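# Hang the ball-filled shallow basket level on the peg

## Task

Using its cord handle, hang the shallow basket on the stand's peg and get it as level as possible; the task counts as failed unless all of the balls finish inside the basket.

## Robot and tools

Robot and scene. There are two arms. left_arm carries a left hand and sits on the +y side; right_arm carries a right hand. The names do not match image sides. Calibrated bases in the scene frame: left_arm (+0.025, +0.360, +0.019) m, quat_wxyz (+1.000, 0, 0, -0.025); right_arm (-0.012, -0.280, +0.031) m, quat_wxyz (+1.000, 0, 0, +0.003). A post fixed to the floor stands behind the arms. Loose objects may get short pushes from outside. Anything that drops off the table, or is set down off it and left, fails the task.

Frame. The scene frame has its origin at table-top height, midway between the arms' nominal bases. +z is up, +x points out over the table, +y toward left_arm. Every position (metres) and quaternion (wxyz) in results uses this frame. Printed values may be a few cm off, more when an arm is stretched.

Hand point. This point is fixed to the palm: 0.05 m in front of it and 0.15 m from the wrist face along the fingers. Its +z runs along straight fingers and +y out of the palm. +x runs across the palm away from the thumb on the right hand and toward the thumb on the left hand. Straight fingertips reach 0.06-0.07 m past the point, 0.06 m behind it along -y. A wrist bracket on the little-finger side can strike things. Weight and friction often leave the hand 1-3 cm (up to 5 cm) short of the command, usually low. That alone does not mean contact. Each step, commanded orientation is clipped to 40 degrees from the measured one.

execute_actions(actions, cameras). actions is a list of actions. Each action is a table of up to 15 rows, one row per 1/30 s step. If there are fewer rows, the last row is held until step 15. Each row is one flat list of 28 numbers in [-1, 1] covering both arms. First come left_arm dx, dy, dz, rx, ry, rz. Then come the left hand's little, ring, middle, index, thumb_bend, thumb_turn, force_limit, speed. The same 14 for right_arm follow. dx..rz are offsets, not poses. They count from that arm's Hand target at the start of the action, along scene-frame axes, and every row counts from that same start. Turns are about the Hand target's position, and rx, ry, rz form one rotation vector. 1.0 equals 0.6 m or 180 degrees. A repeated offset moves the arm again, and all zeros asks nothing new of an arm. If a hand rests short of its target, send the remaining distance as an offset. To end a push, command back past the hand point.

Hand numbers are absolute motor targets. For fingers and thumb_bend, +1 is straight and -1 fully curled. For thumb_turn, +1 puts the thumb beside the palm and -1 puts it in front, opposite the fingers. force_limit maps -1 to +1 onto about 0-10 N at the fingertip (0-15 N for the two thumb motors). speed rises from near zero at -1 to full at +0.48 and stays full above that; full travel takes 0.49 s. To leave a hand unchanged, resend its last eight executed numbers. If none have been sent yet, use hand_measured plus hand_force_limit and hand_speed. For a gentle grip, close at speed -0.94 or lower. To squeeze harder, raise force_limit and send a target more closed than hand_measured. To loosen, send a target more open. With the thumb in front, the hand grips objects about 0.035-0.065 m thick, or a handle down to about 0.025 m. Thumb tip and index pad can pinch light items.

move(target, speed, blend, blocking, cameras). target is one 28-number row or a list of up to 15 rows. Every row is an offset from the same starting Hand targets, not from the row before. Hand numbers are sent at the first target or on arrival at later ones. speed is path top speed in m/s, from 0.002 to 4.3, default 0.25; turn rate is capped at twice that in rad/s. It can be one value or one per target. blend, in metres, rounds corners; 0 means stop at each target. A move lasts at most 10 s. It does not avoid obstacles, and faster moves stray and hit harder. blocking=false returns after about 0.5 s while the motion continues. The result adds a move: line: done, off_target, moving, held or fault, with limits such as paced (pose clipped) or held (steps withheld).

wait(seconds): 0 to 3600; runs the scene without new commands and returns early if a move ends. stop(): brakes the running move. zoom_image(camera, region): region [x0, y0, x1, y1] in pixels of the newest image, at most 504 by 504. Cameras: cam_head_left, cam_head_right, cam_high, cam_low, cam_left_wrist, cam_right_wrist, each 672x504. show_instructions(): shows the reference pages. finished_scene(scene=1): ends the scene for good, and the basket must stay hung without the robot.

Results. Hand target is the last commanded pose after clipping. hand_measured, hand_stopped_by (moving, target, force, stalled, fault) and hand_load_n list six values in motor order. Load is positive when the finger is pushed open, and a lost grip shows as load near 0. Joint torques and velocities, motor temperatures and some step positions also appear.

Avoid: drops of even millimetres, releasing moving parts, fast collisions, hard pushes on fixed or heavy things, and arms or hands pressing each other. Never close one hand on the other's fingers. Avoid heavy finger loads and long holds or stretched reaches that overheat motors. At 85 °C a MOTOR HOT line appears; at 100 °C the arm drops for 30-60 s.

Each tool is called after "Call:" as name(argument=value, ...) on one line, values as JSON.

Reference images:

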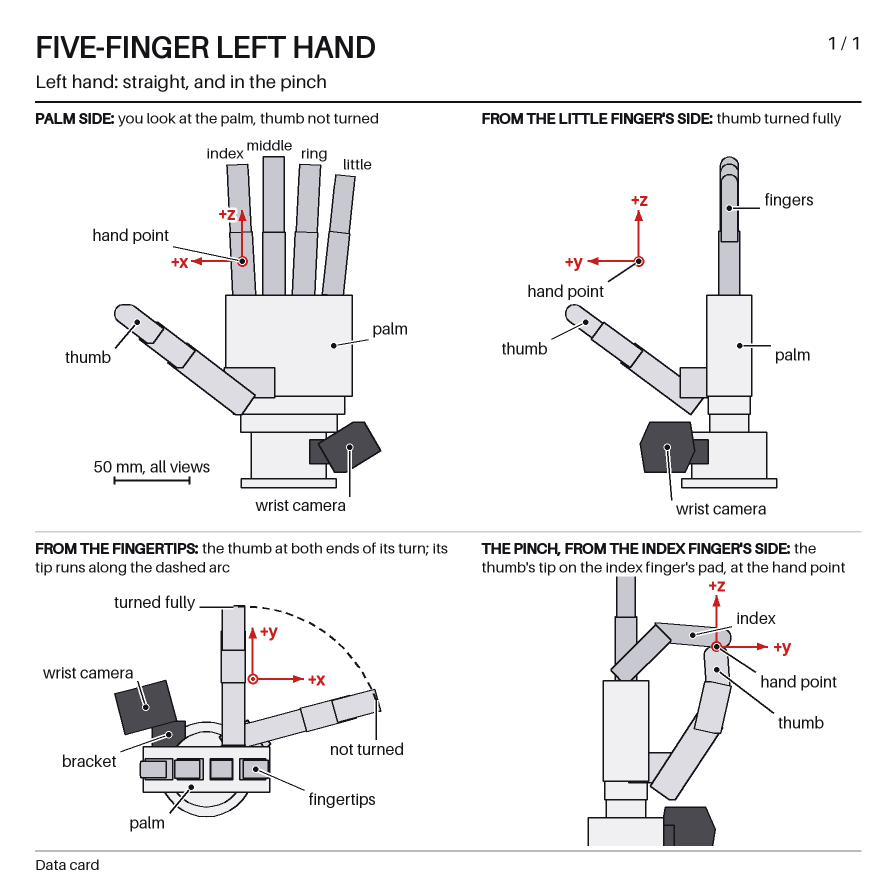

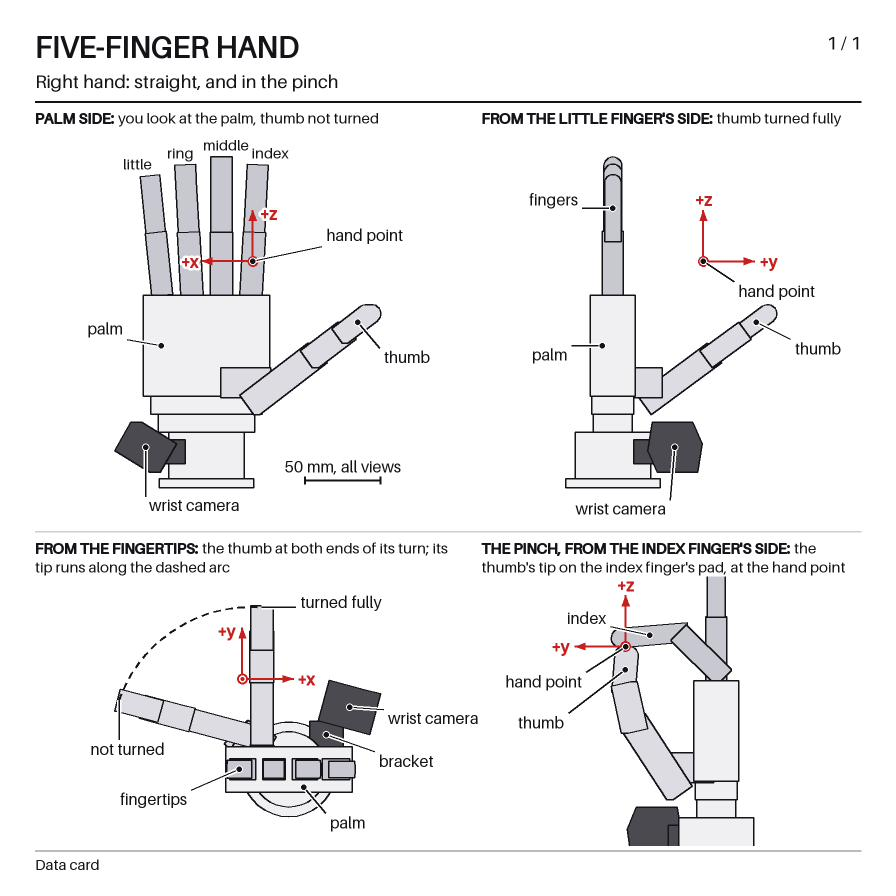

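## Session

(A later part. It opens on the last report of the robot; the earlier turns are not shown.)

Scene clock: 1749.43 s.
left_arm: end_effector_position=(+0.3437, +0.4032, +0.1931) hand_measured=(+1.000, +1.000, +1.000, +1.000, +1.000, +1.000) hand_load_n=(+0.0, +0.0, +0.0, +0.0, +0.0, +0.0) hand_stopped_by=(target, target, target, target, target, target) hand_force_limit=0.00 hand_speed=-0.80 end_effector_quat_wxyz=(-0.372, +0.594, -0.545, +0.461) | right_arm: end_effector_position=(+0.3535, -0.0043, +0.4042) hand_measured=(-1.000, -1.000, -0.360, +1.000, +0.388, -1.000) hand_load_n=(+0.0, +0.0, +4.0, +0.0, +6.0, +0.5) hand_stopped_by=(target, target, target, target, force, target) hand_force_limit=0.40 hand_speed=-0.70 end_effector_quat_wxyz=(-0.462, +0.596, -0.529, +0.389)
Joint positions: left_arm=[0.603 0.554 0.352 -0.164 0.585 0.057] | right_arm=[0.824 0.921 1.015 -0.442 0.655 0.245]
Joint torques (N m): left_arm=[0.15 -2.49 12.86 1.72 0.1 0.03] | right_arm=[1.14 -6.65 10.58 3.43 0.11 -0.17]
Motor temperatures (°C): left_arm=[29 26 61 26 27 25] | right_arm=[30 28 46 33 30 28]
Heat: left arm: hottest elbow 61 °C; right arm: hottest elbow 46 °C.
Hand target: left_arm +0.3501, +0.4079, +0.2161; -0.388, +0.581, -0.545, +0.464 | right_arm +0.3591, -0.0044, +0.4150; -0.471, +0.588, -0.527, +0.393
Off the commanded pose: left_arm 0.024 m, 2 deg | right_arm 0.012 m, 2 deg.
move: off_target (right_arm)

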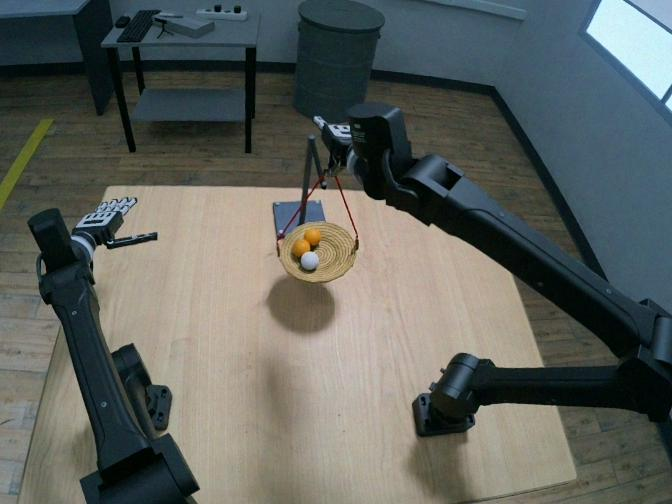

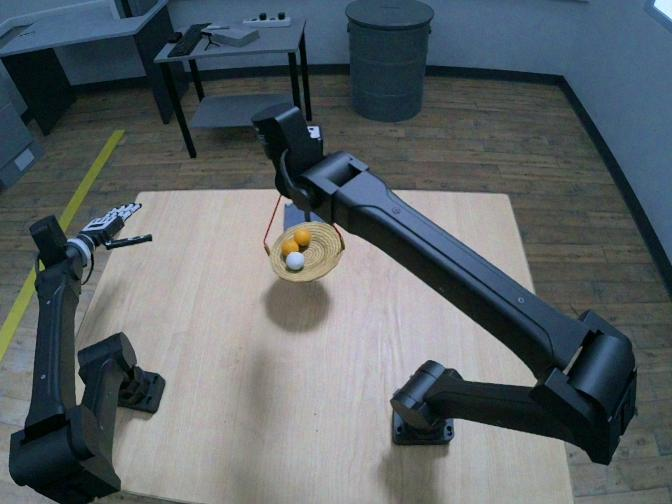

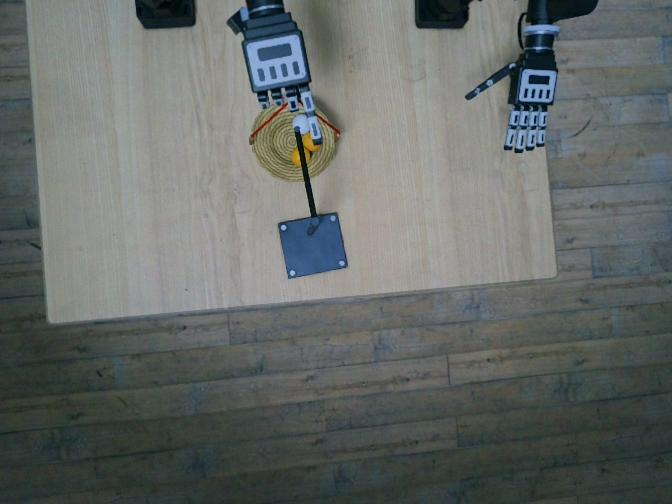

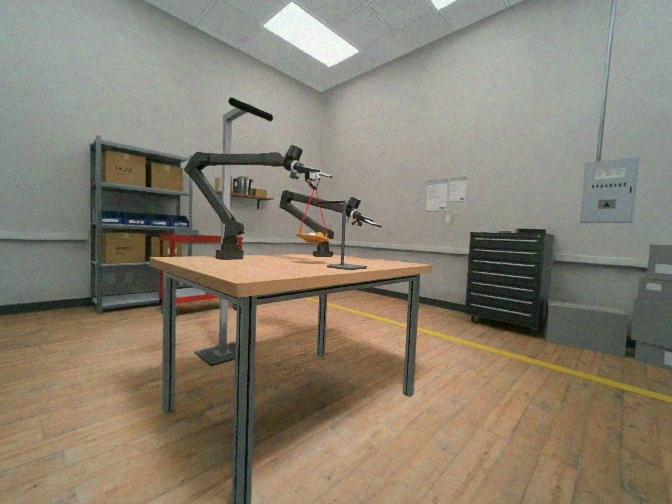

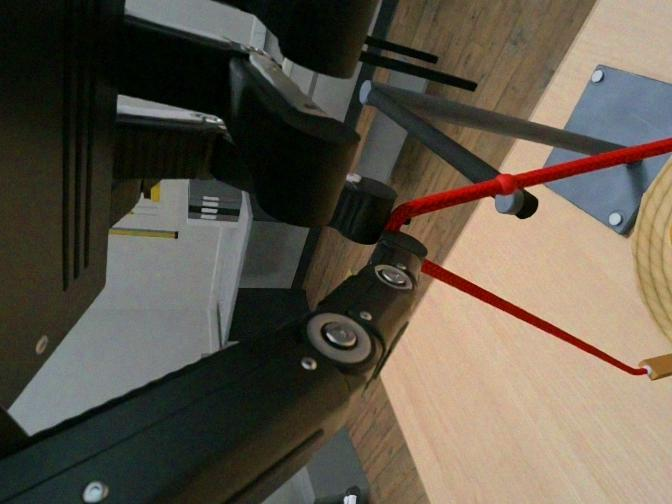

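Call:
move(target=[[0,0,0,0,0,0,1,1,1,1,1,1,0,-0.8,0.118,-0.017,0.01,0,0,0,-1,-1,-0.36,1,0.2,-1,0.4,-0.7]], speed=0.03, cameras=["cam_head_left","cam_head_right","cam_high","cam_low","cam_right_wrist"])

Call:
zoom_image(camera="cam_high", region=[230, 60, 360, 200])

Call:
zoom_image(camera="cam_low", region=[280, 140, 380, 280])

Call:
zoom_image(camera="cam_head_left", region=[260, 90, 400, 300])

Scene clock: 1768.87 s.
left_arm: end_effector_position=(+0.3437, +0.4032, +0.1931) hand_measured=(+1.000, +1.000, +1.000, +1.000, +1.000, +1.000) hand_load_n=(+0.0, +0.0, +0.0, +0.0, +0.0, +0.0) hand_stopped_by=(target, target, target, target, target, target) hand_force_limit=0.00 hand_speed=-0.80 end_effector_quat_wxyz=(-0.372, +0.594, -0.545, +0.461) | right_arm: end_effector_position=(+0.4143, -0.0193, +0.3733) hand_measured=(-1.000, -1.000, -0.360, +1.000, +0.388, -1.000) hand_load_n=(+0.5, +0.0, +4.0, +0.0, +6.0, +0.5) hand_stopped_by=(target, target, target, target, force, target) hand_force_limit=0.40 hand_speed=-0.70 end_effector_quat_wxyz=(-0.440, +0.613, -0.535, +0.382)
Joint positions: left_arm=[0.603 0.554 0.352 -0.164 0.585 0.057] | right_arm=[0.655 1.036 1.032 -0.37 0.492 0.186]
Joint torques (N m): left_arm=[0.21 -2.55 12.85 1.72 0.11 0.04] | right_arm=[0.97 -8.12 15.38 3.47 0.07 -0.2]
Motor temperatures (°C): left_arm=[29 26 61 26 27 25] | right_arm=[30 28 47 33 30 28]
Heat: left arm: hottest elbow 61 °C; right arm: hottest elbow 47 °C.
Hand target: left_arm +0.3501, +0.4079, +0.2161; -0.388, +0.581, -0.545, +0.464 | right_arm +0.4299, -0.0146, +0.4209; -0.471, +0.588, -0.527, +0.393
Off the commanded pose: left_arm 0.024 m, 2 deg | right_arm 0.050 m, 5 deg.
move: off_target (right_arm)

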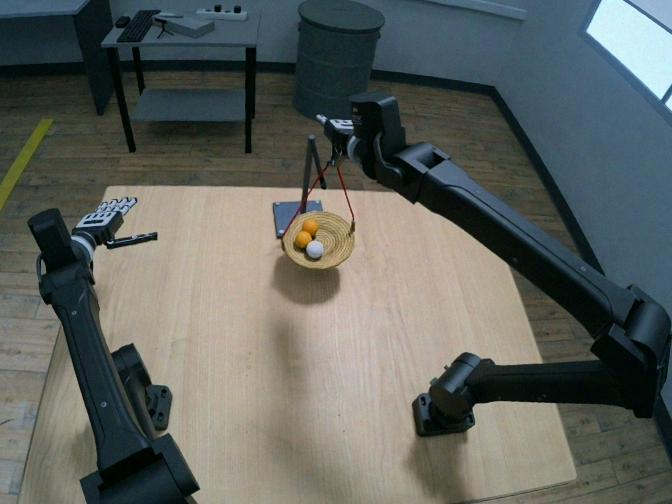

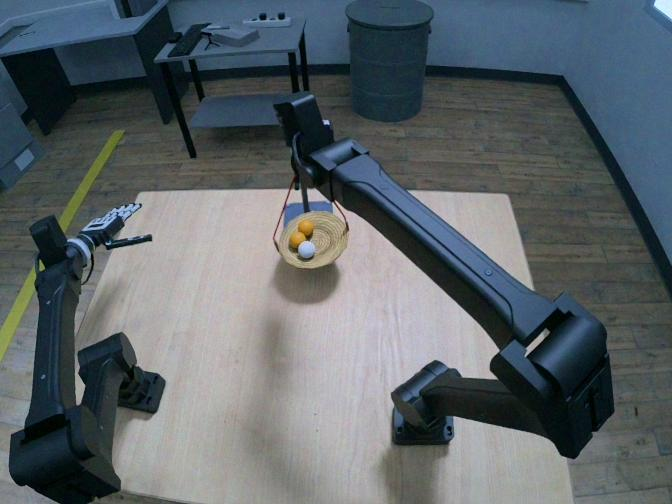

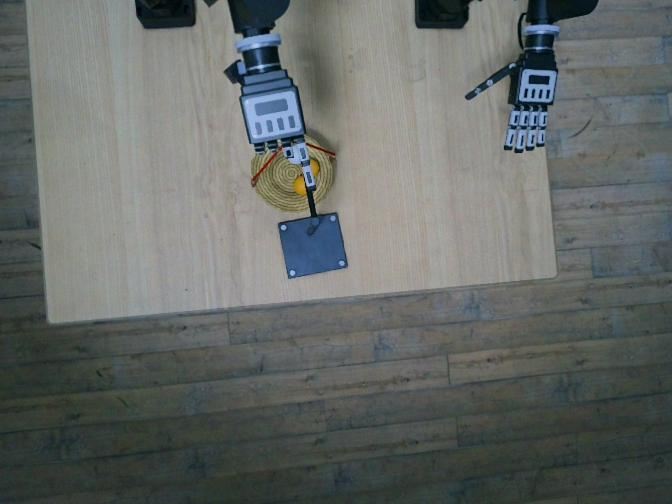

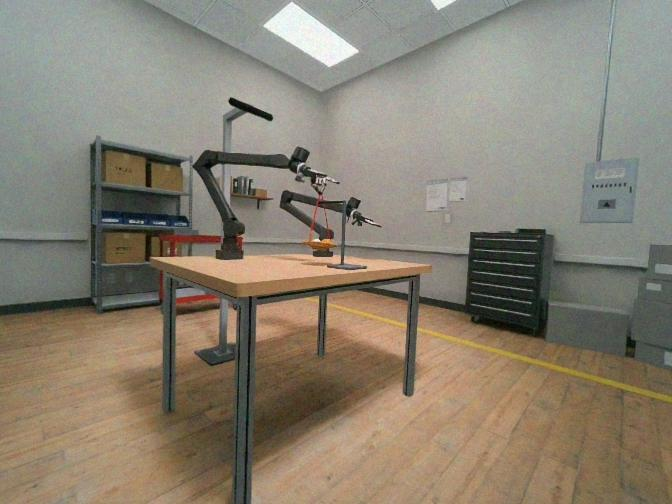

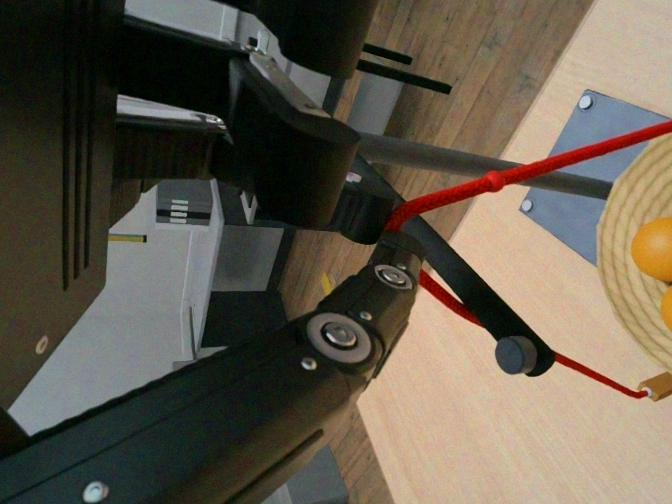

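Scaled by 3.600 from the camera's image (finer frame: 960x720).

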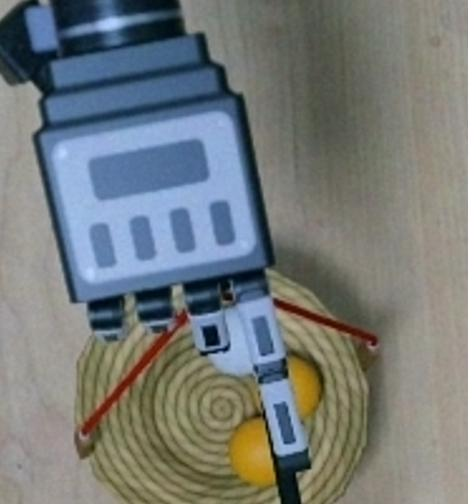

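Scaled by 3.600 from the camera's image (finer frame: 960x720).

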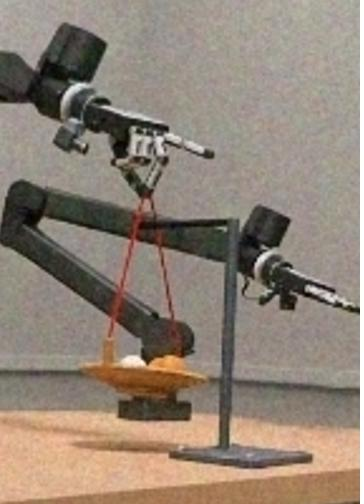

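Scaled by 2.400 from the camera's image (finer frame: 960x720).

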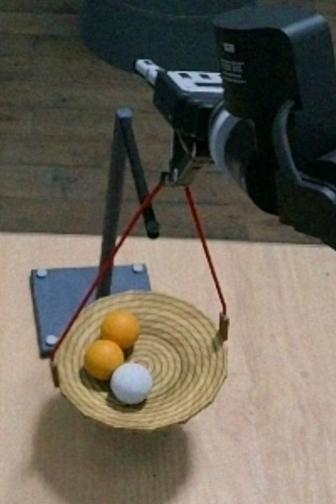

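Call:
move(target=[[0,0,0,0,0,0,1,1,1,1,1,1,0,-0.8,-0.01,-0.01,-0.075,0,0,0,-1,-1,-0.36,1,0.2,-1,0.4,-0.7]], speed=0.02, cameras=["cam_head_left","cam_high","cam_low","cam_right_wrist"])

Call:
zoom_image(camera="cam_high", region=[230, 60, 360, 200])

Call:
zoom_image(camera="cam_low", region=[280, 140, 380, 280])

Call:
zoom_image(camera="cam_head_left", region=[260, 90, 400, 300])

Scene clock: 1808.17 s.
left_arm: end_effector_position=(+0.3437, +0.4032, +0.1931) hand_measured=(+1.000, +1.000, +1.000, +1.000, +1.000, +1.000) hand_load_n=(+0.0, +0.0, +0.0, +0.0, +0.0, -0.5) hand_stopped_by=(target, target, target, target, target, target) hand_force_limit=0.00 hand_speed=-0.80 end_effector_quat_wxyz=(-0.372, +0.594, -0.545, +0.461) | right_arm: end_effector_position=(+0.4205, -0.0155, +0.3654) hand_measured=(-1.000, -1.000, -0.360, +1.000, +0.388, -1.000) hand_load_n=(+0.0, +0.0, +4.0, +0.0, +6.0, +1.0) hand_stopped_by=(target, target, target, target, force, target) hand_force_limit=0.40 hand_speed=-0.70 end_effector_quat_wxyz=(-0.462, +0.597, -0.531, +0.385)
Joint positions: left_arm=[0.603 0.554 0.352 -0.164 0.585 0.057] | right_arm=[0.652 1.036 0.977 -0.259 0.487 0.184]
Joint torques (N m): left_arm=[0.09 -2.55 12.83 1.73 0.1 0.03] | right_arm=[0.91 -9.11 9.73 3.52 0.05 -0.16]
Motor temperatures (°C): left_arm=[29 26 62 26 27 25] | right_arm=[30 28 52 33 30 28]
Heat: left arm: hottest elbow 62 °C; right arm: hottest elbow 52 °C.
Hand target: left_arm +0.3501, +0.4079, +0.2161; -0.388, +0.581, -0.545, +0.464 | right_arm +0.4239, -0.0205, +0.3761; -0.471, +0.588, -0.527, +0.393
Off the commanded pose: left_arm 0.024 m, 2 deg | right_arm 0.012 m, 2 deg.
move: off_target (right_arm)

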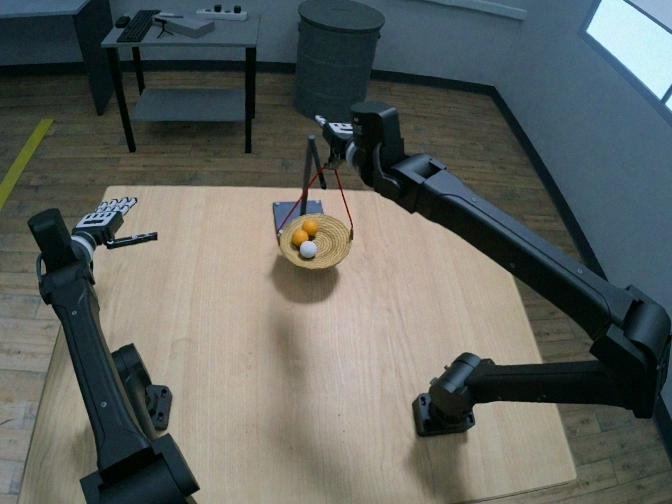

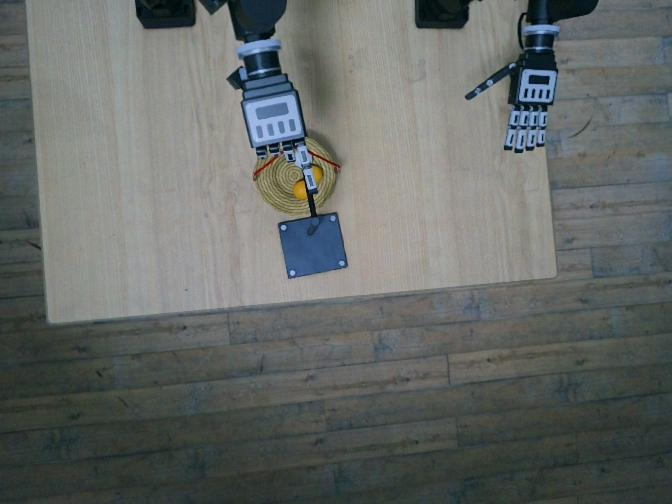

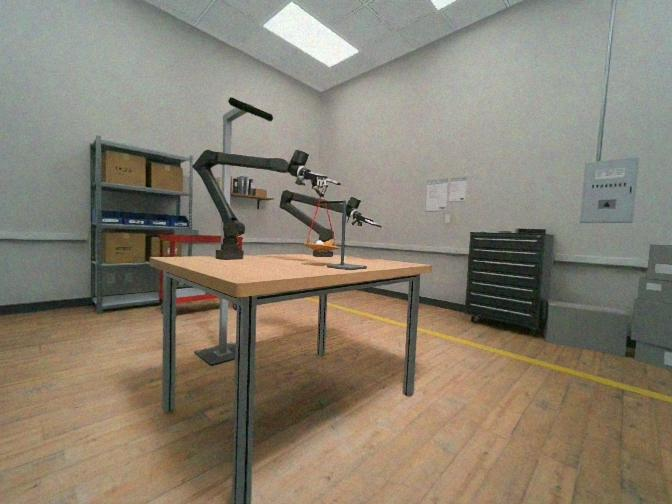

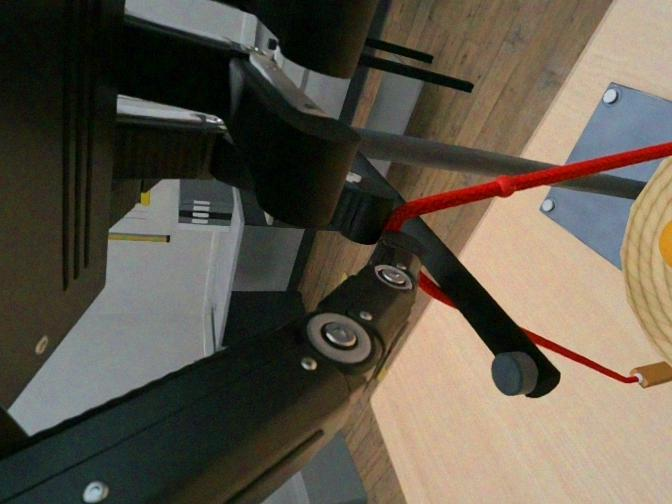

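Scaled by 3.600 from the camera's image (finer frame: 960x720).

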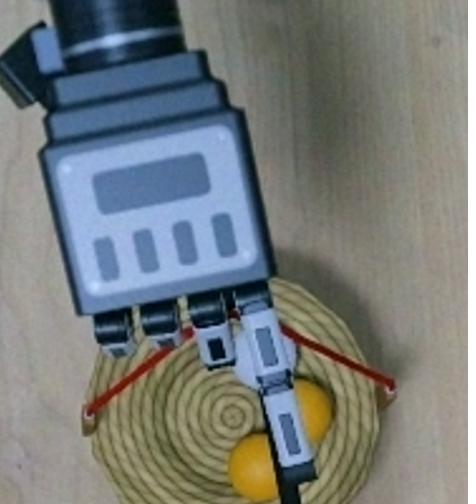

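Scaled by 3.600 from the camera's image (finer frame: 960x720).

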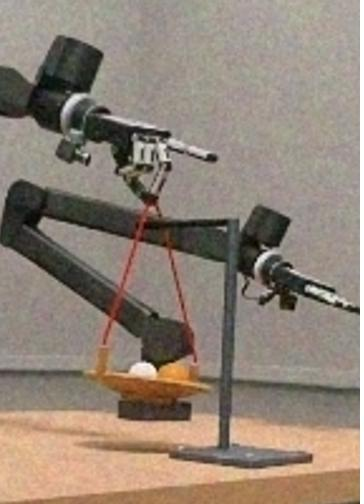

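Scaled by 2.400 from the camera's image (finer frame: 960x720).

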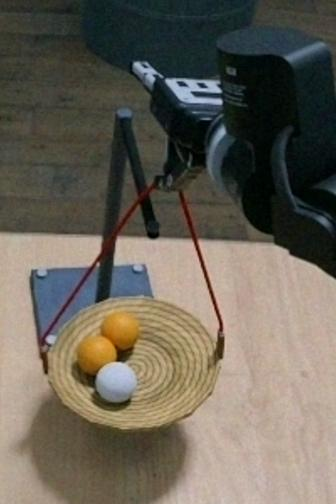

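Call:
move(target=[[0,0,0,0,0,0,1,1,1,1,1,1,0,-0.8,0.0,-0.012,-0.02,0,0,0,-1,-1,-0.36,1,0.2,-1,0.4,-0.7]], speed=0.02, cameras=["cam_head_left","cam_high","cam_low","cam_right_wrist"])

Call:
zoom_image(camera="cam_high", region=[230, 60, 360, 200])

Call:
zoom_image(camera="cam_low", region=[280, 140, 380, 280])

Call:
zoom_image(camera="cam_head_left", region=[260, 90, 400, 300])

Scene clock: 1826.27 s.
left_arm: end_effector_position=(+0.3437, +0.4032, +0.1931) hand_measured=(+1.000, +1.000, +1.000, +1.000, +1.000, +1.000) hand_load_n=(+0.0, +0.0, +0.0, +0.0, +0.0, -0.5) hand_stopped_by=(target, target, target, target, target, target) hand_force_limit=0.00 hand_speed=-0.80 end_effector_quat_wxyz=(-0.372, +0.594, -0.545, +0.461) | right_arm: end_effector_position=(+0.4220, -0.0215, +0.3526) hand_measured=(-1.000, -1.000, -0.360, +1.000, +0.388, -1.000) hand_load_n=(+0.0, +0.0, +4.0, +0.0, +6.0, +1.0) hand_stopped_by=(target, target, target, target, force, target) hand_force_limit=0.40 hand_speed=-0.70 end_effector_quat_wxyz=(-0.462, +0.597, -0.531, +0.384)
Joint positions: left_arm=[0.603 0.554 0.352 -0.164 0.585 0.057] | right_arm=[0.635 1.032 0.941 -0.226 0.471 0.181]
Joint torques (N m): left_arm=[0.09 -2.55 12.83 1.76 0.1 0.04] | right_arm=[0.85 -9.47 9.52 3.43 0.05 -0.19]
Motor temperatures (°C): left_arm=[29 26 62 26 27 25] | right_arm=[30 29 49 33 30 28]
Heat: left arm: hottest elbow 62 °C; right arm: hottest elbow 49 °C.
Hand target: left_arm +0.3501, +0.4079, +0.2161; -0.388, +0.581, -0.545, +0.464 | right_arm +0.4240, -0.0278, +0.3642; -0.471, +0.588, -0.527, +0.393
Off the commanded pose: left_arm 0.024 m, 2 deg | right_arm 0.013 m, 2 deg.
move: off_target (right_arm)

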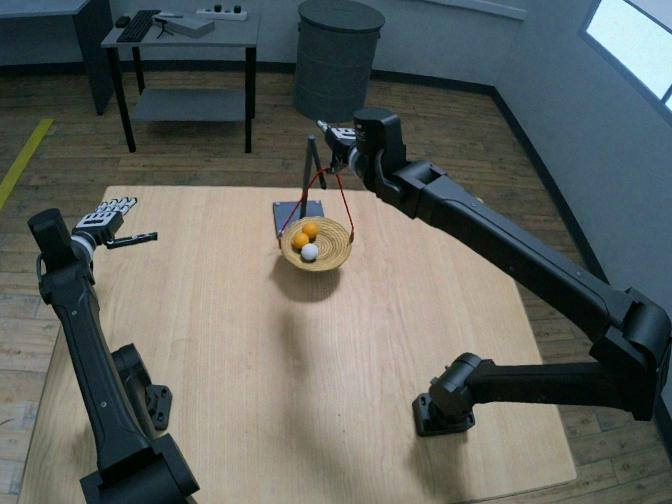

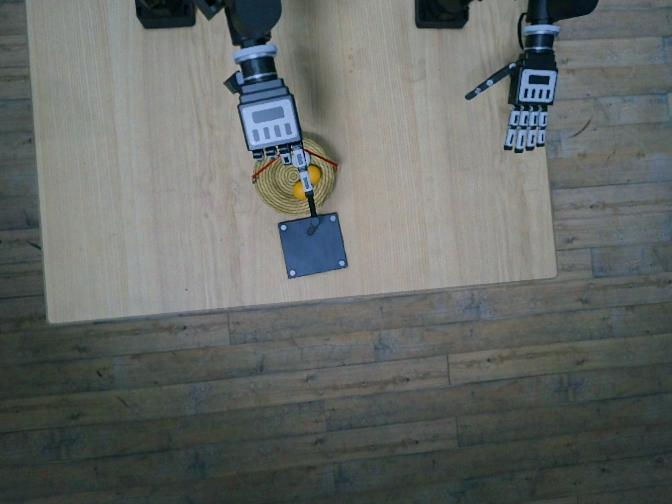

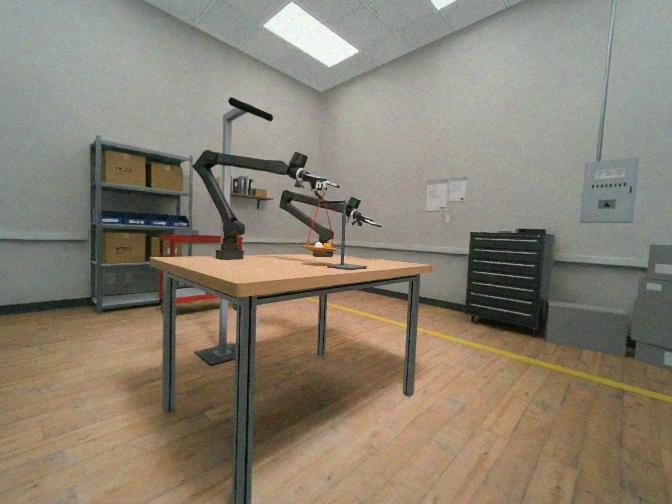

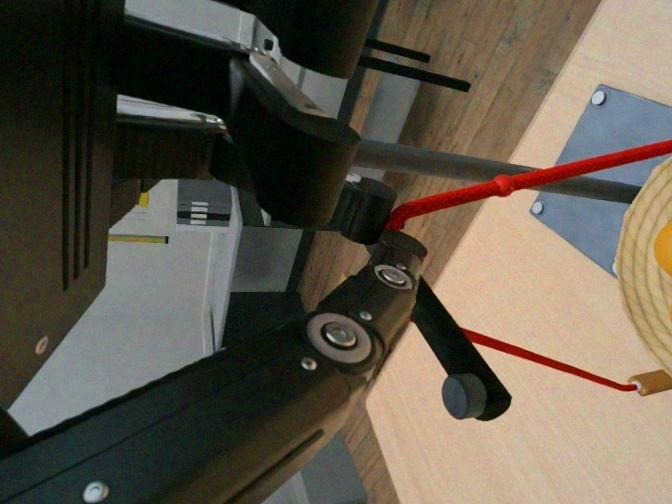

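Scaled by 3.600 from the camera's image (finer frame: 960x720).

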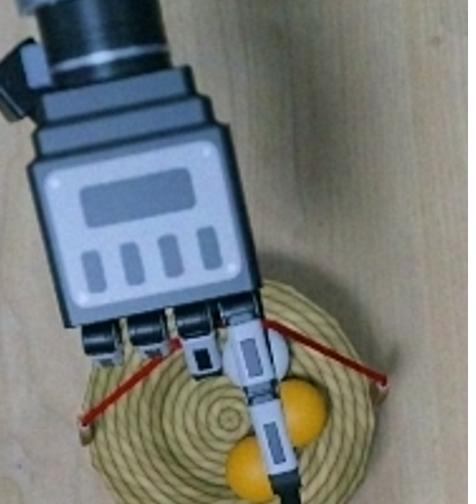

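Scaled by 3.600 from the camera's image (finer frame: 960x720).

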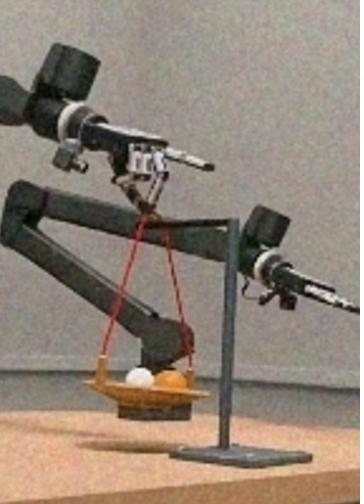

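Scaled by 2.400 from the camera's image (finer frame: 960x720).

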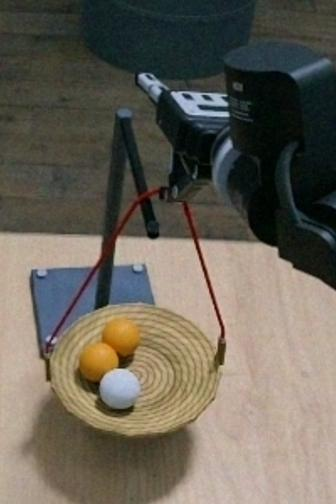

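Call:
move(target=[[0,0,0,0,0,0,1,1,1,1,1,1,0,-0.8,0.0,0.006,-0.026,0,0,0,-1,-1,-0.36,1,0.2,-1,0.4,-0.7]], speed=0.02, cameras=["cam_head_left","cam_head_right","cam_high","cam_low","cam_right_wrist"])

Call:
zoom_image(camera="cam_high", region=[230, 80, 360, 220])

Call:
zoom_image(camera="cam_low", region=[290, 170, 370, 270])

Call:
zoom_image(camera="cam_head_left", region=[270, 130, 370, 290])

Call:
zoom_image(camera="cam_right_wrist", region=[280, 140, 680, 460])

Scene clock: 1874.87 s.
left_arm: end_effector_position=(+0.3437, +0.4032, +0.1931) hand_measured=(+1.000, +1.000, +1.000, +1.000, +1.000, +1.000) hand_load_n=(+0.0, +0.0, +0.0, +0.0, +0.0, +0.0) hand_stopped_by=(target, target, target, target, target, target) hand_force_limit=0.00 hand_speed=-0.80 end_effector_quat_wxyz=(-0.372, +0.594, -0.545, +0.461) | right_arm: end_effector_position=(+0.4231, -0.0209, +0.3460) hand_measured=(-1.000, -1.000, -0.360, +1.000, +0.388, -1.000) hand_load_n=(+0.0, +0.0, +1.0, +0.0, +2.0, +1.0) hand_stopped_by=(target, target, target, target, force, target) hand_force_limit=0.40 hand_speed=-0.70 end_effector_quat_wxyz=(-0.469, +0.591, -0.530, +0.386)
Joint positions: left_arm=[0.603 0.554 0.352 -0.164 0.585 0.057] | right_arm=[0.635 1.032 0.912 -0.179 0.472 0.181]
Joint torques (N m): left_arm=[0.26 -2.61 12.83 1.69 0.11 0.03] | right_arm=[1.61 -8.64 9.09 3.26 0.32 -0.16]
Motor temperatures (°C): left_arm=[29 26 62 26 27 25] | right_arm=[30 29 48 33 30 28]
Heat: left arm: hottest elbow 62 °C; right arm: hottest elbow 48 °C.
Hand target: left_arm +0.3501, +0.4079, +0.2161; -0.388, +0.581, -0.545, +0.464 | right_arm +0.4240, -0.0243, +0.3485; -0.471, +0.588, -0.527, +0.393
Off the commanded pose: left_arm 0.024 m, 2 deg | right_arm 0.004 m, 1 deg.
move: done

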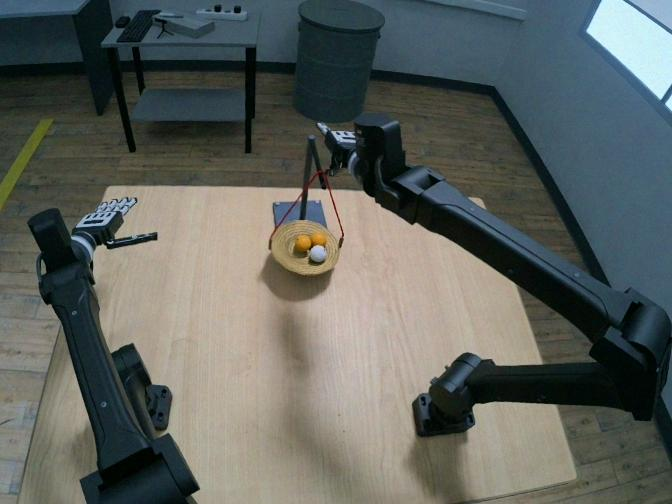

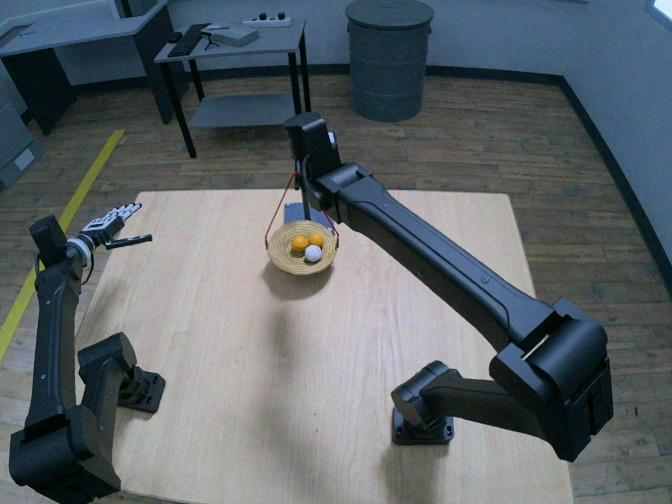

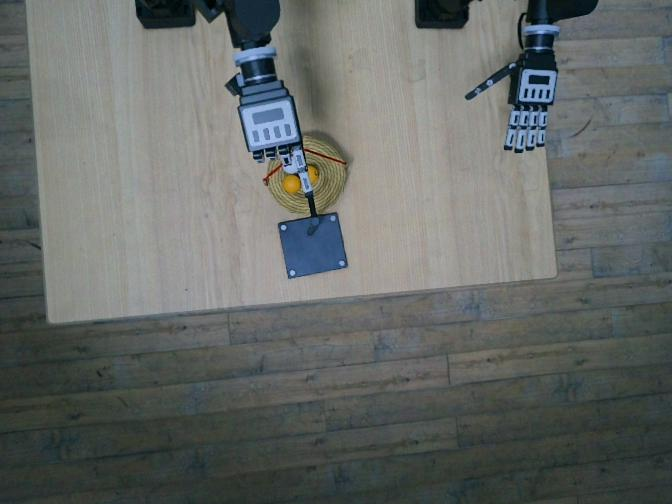

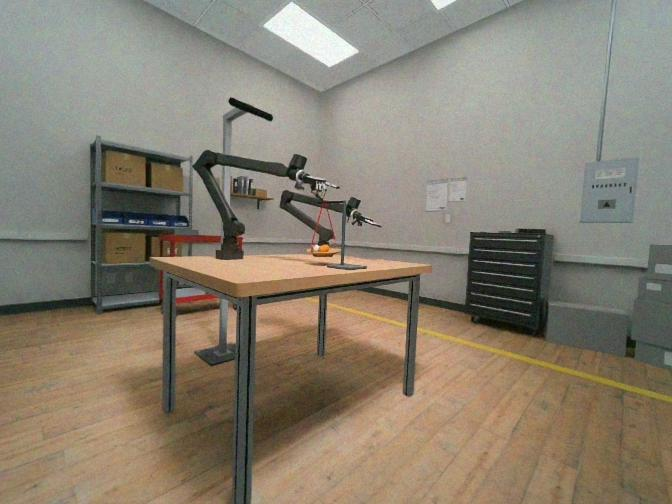

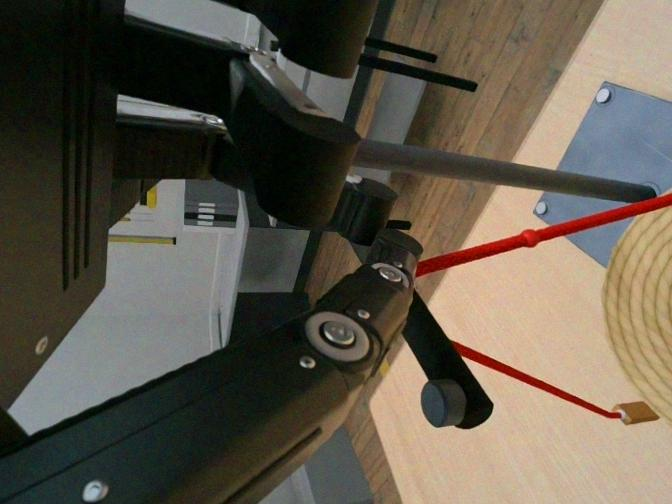

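Scaled by 3.600 from the camera's image (finer frame: 960x720).

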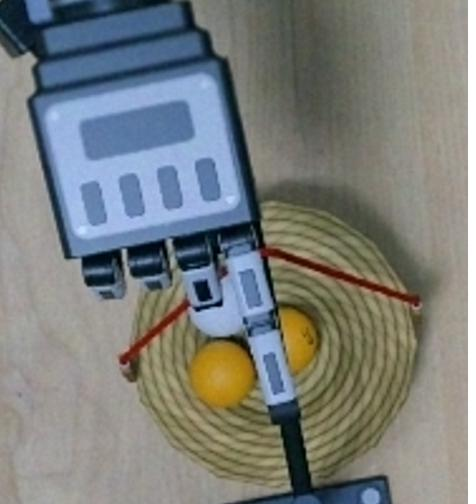

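Scaled by 5.040 from the camera's image (finer frame: 960x720).

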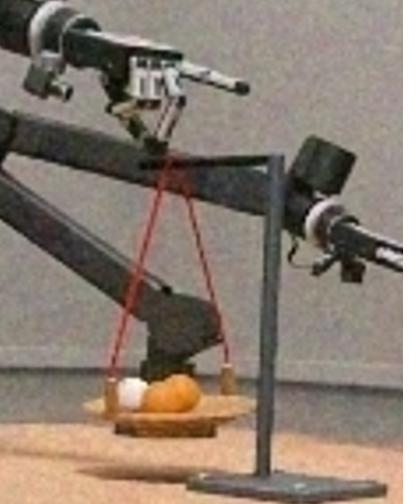

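Scaled by 3.150 from the camera's image (finer frame: 960x720).

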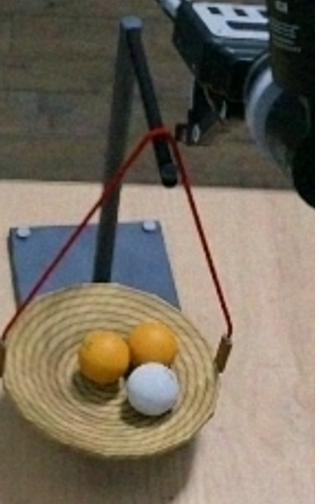

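Invalid region (280, 140, 680, 460): it reaches outside that camera's 672x504 image.

Call:
zoom_image(camera="cam_right_wrist", region=[300, 150, 672, 460])

Call:
zoom_image(camera="cam_head_left", region=[300, 130, 360, 210])

Call:
zoom_image(camera="cam_head_left", region=[260, 200, 360, 290])

Call:
zoom_image(camera="cam_low", region=[295, 190, 345, 265])

Scaled by 1.355 from the camera's image (finer frame: 960x720).

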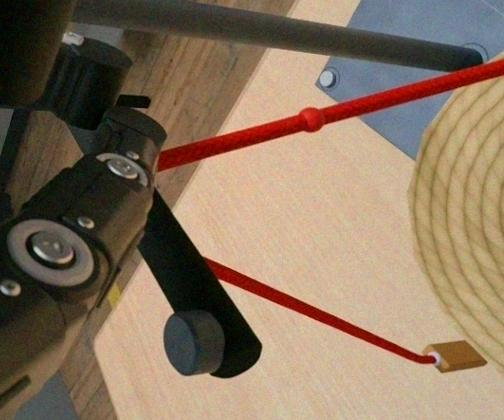

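Scaled by 6.300 from the camera's image (finer frame: 960x720).

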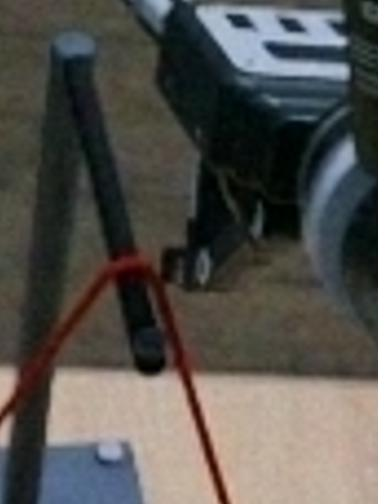

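Scaled by 5.040 from the camera's image (finer frame: 960x720).

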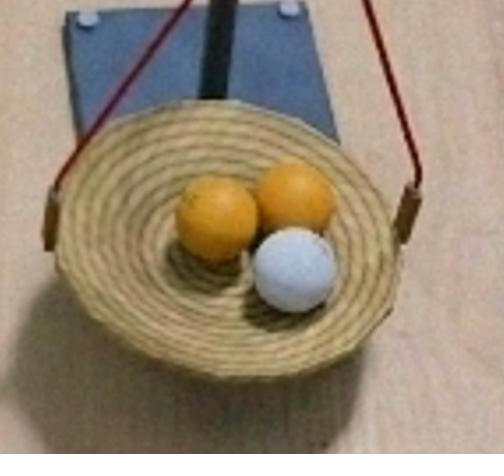

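Scaled by 6.720 from the camera's image (finer frame: 960x720).

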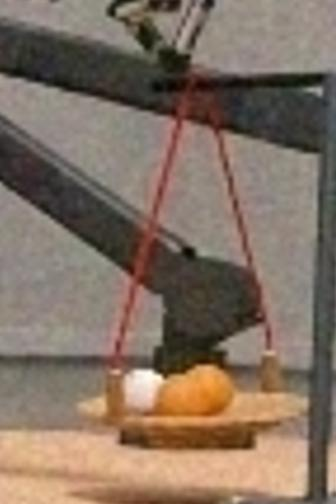

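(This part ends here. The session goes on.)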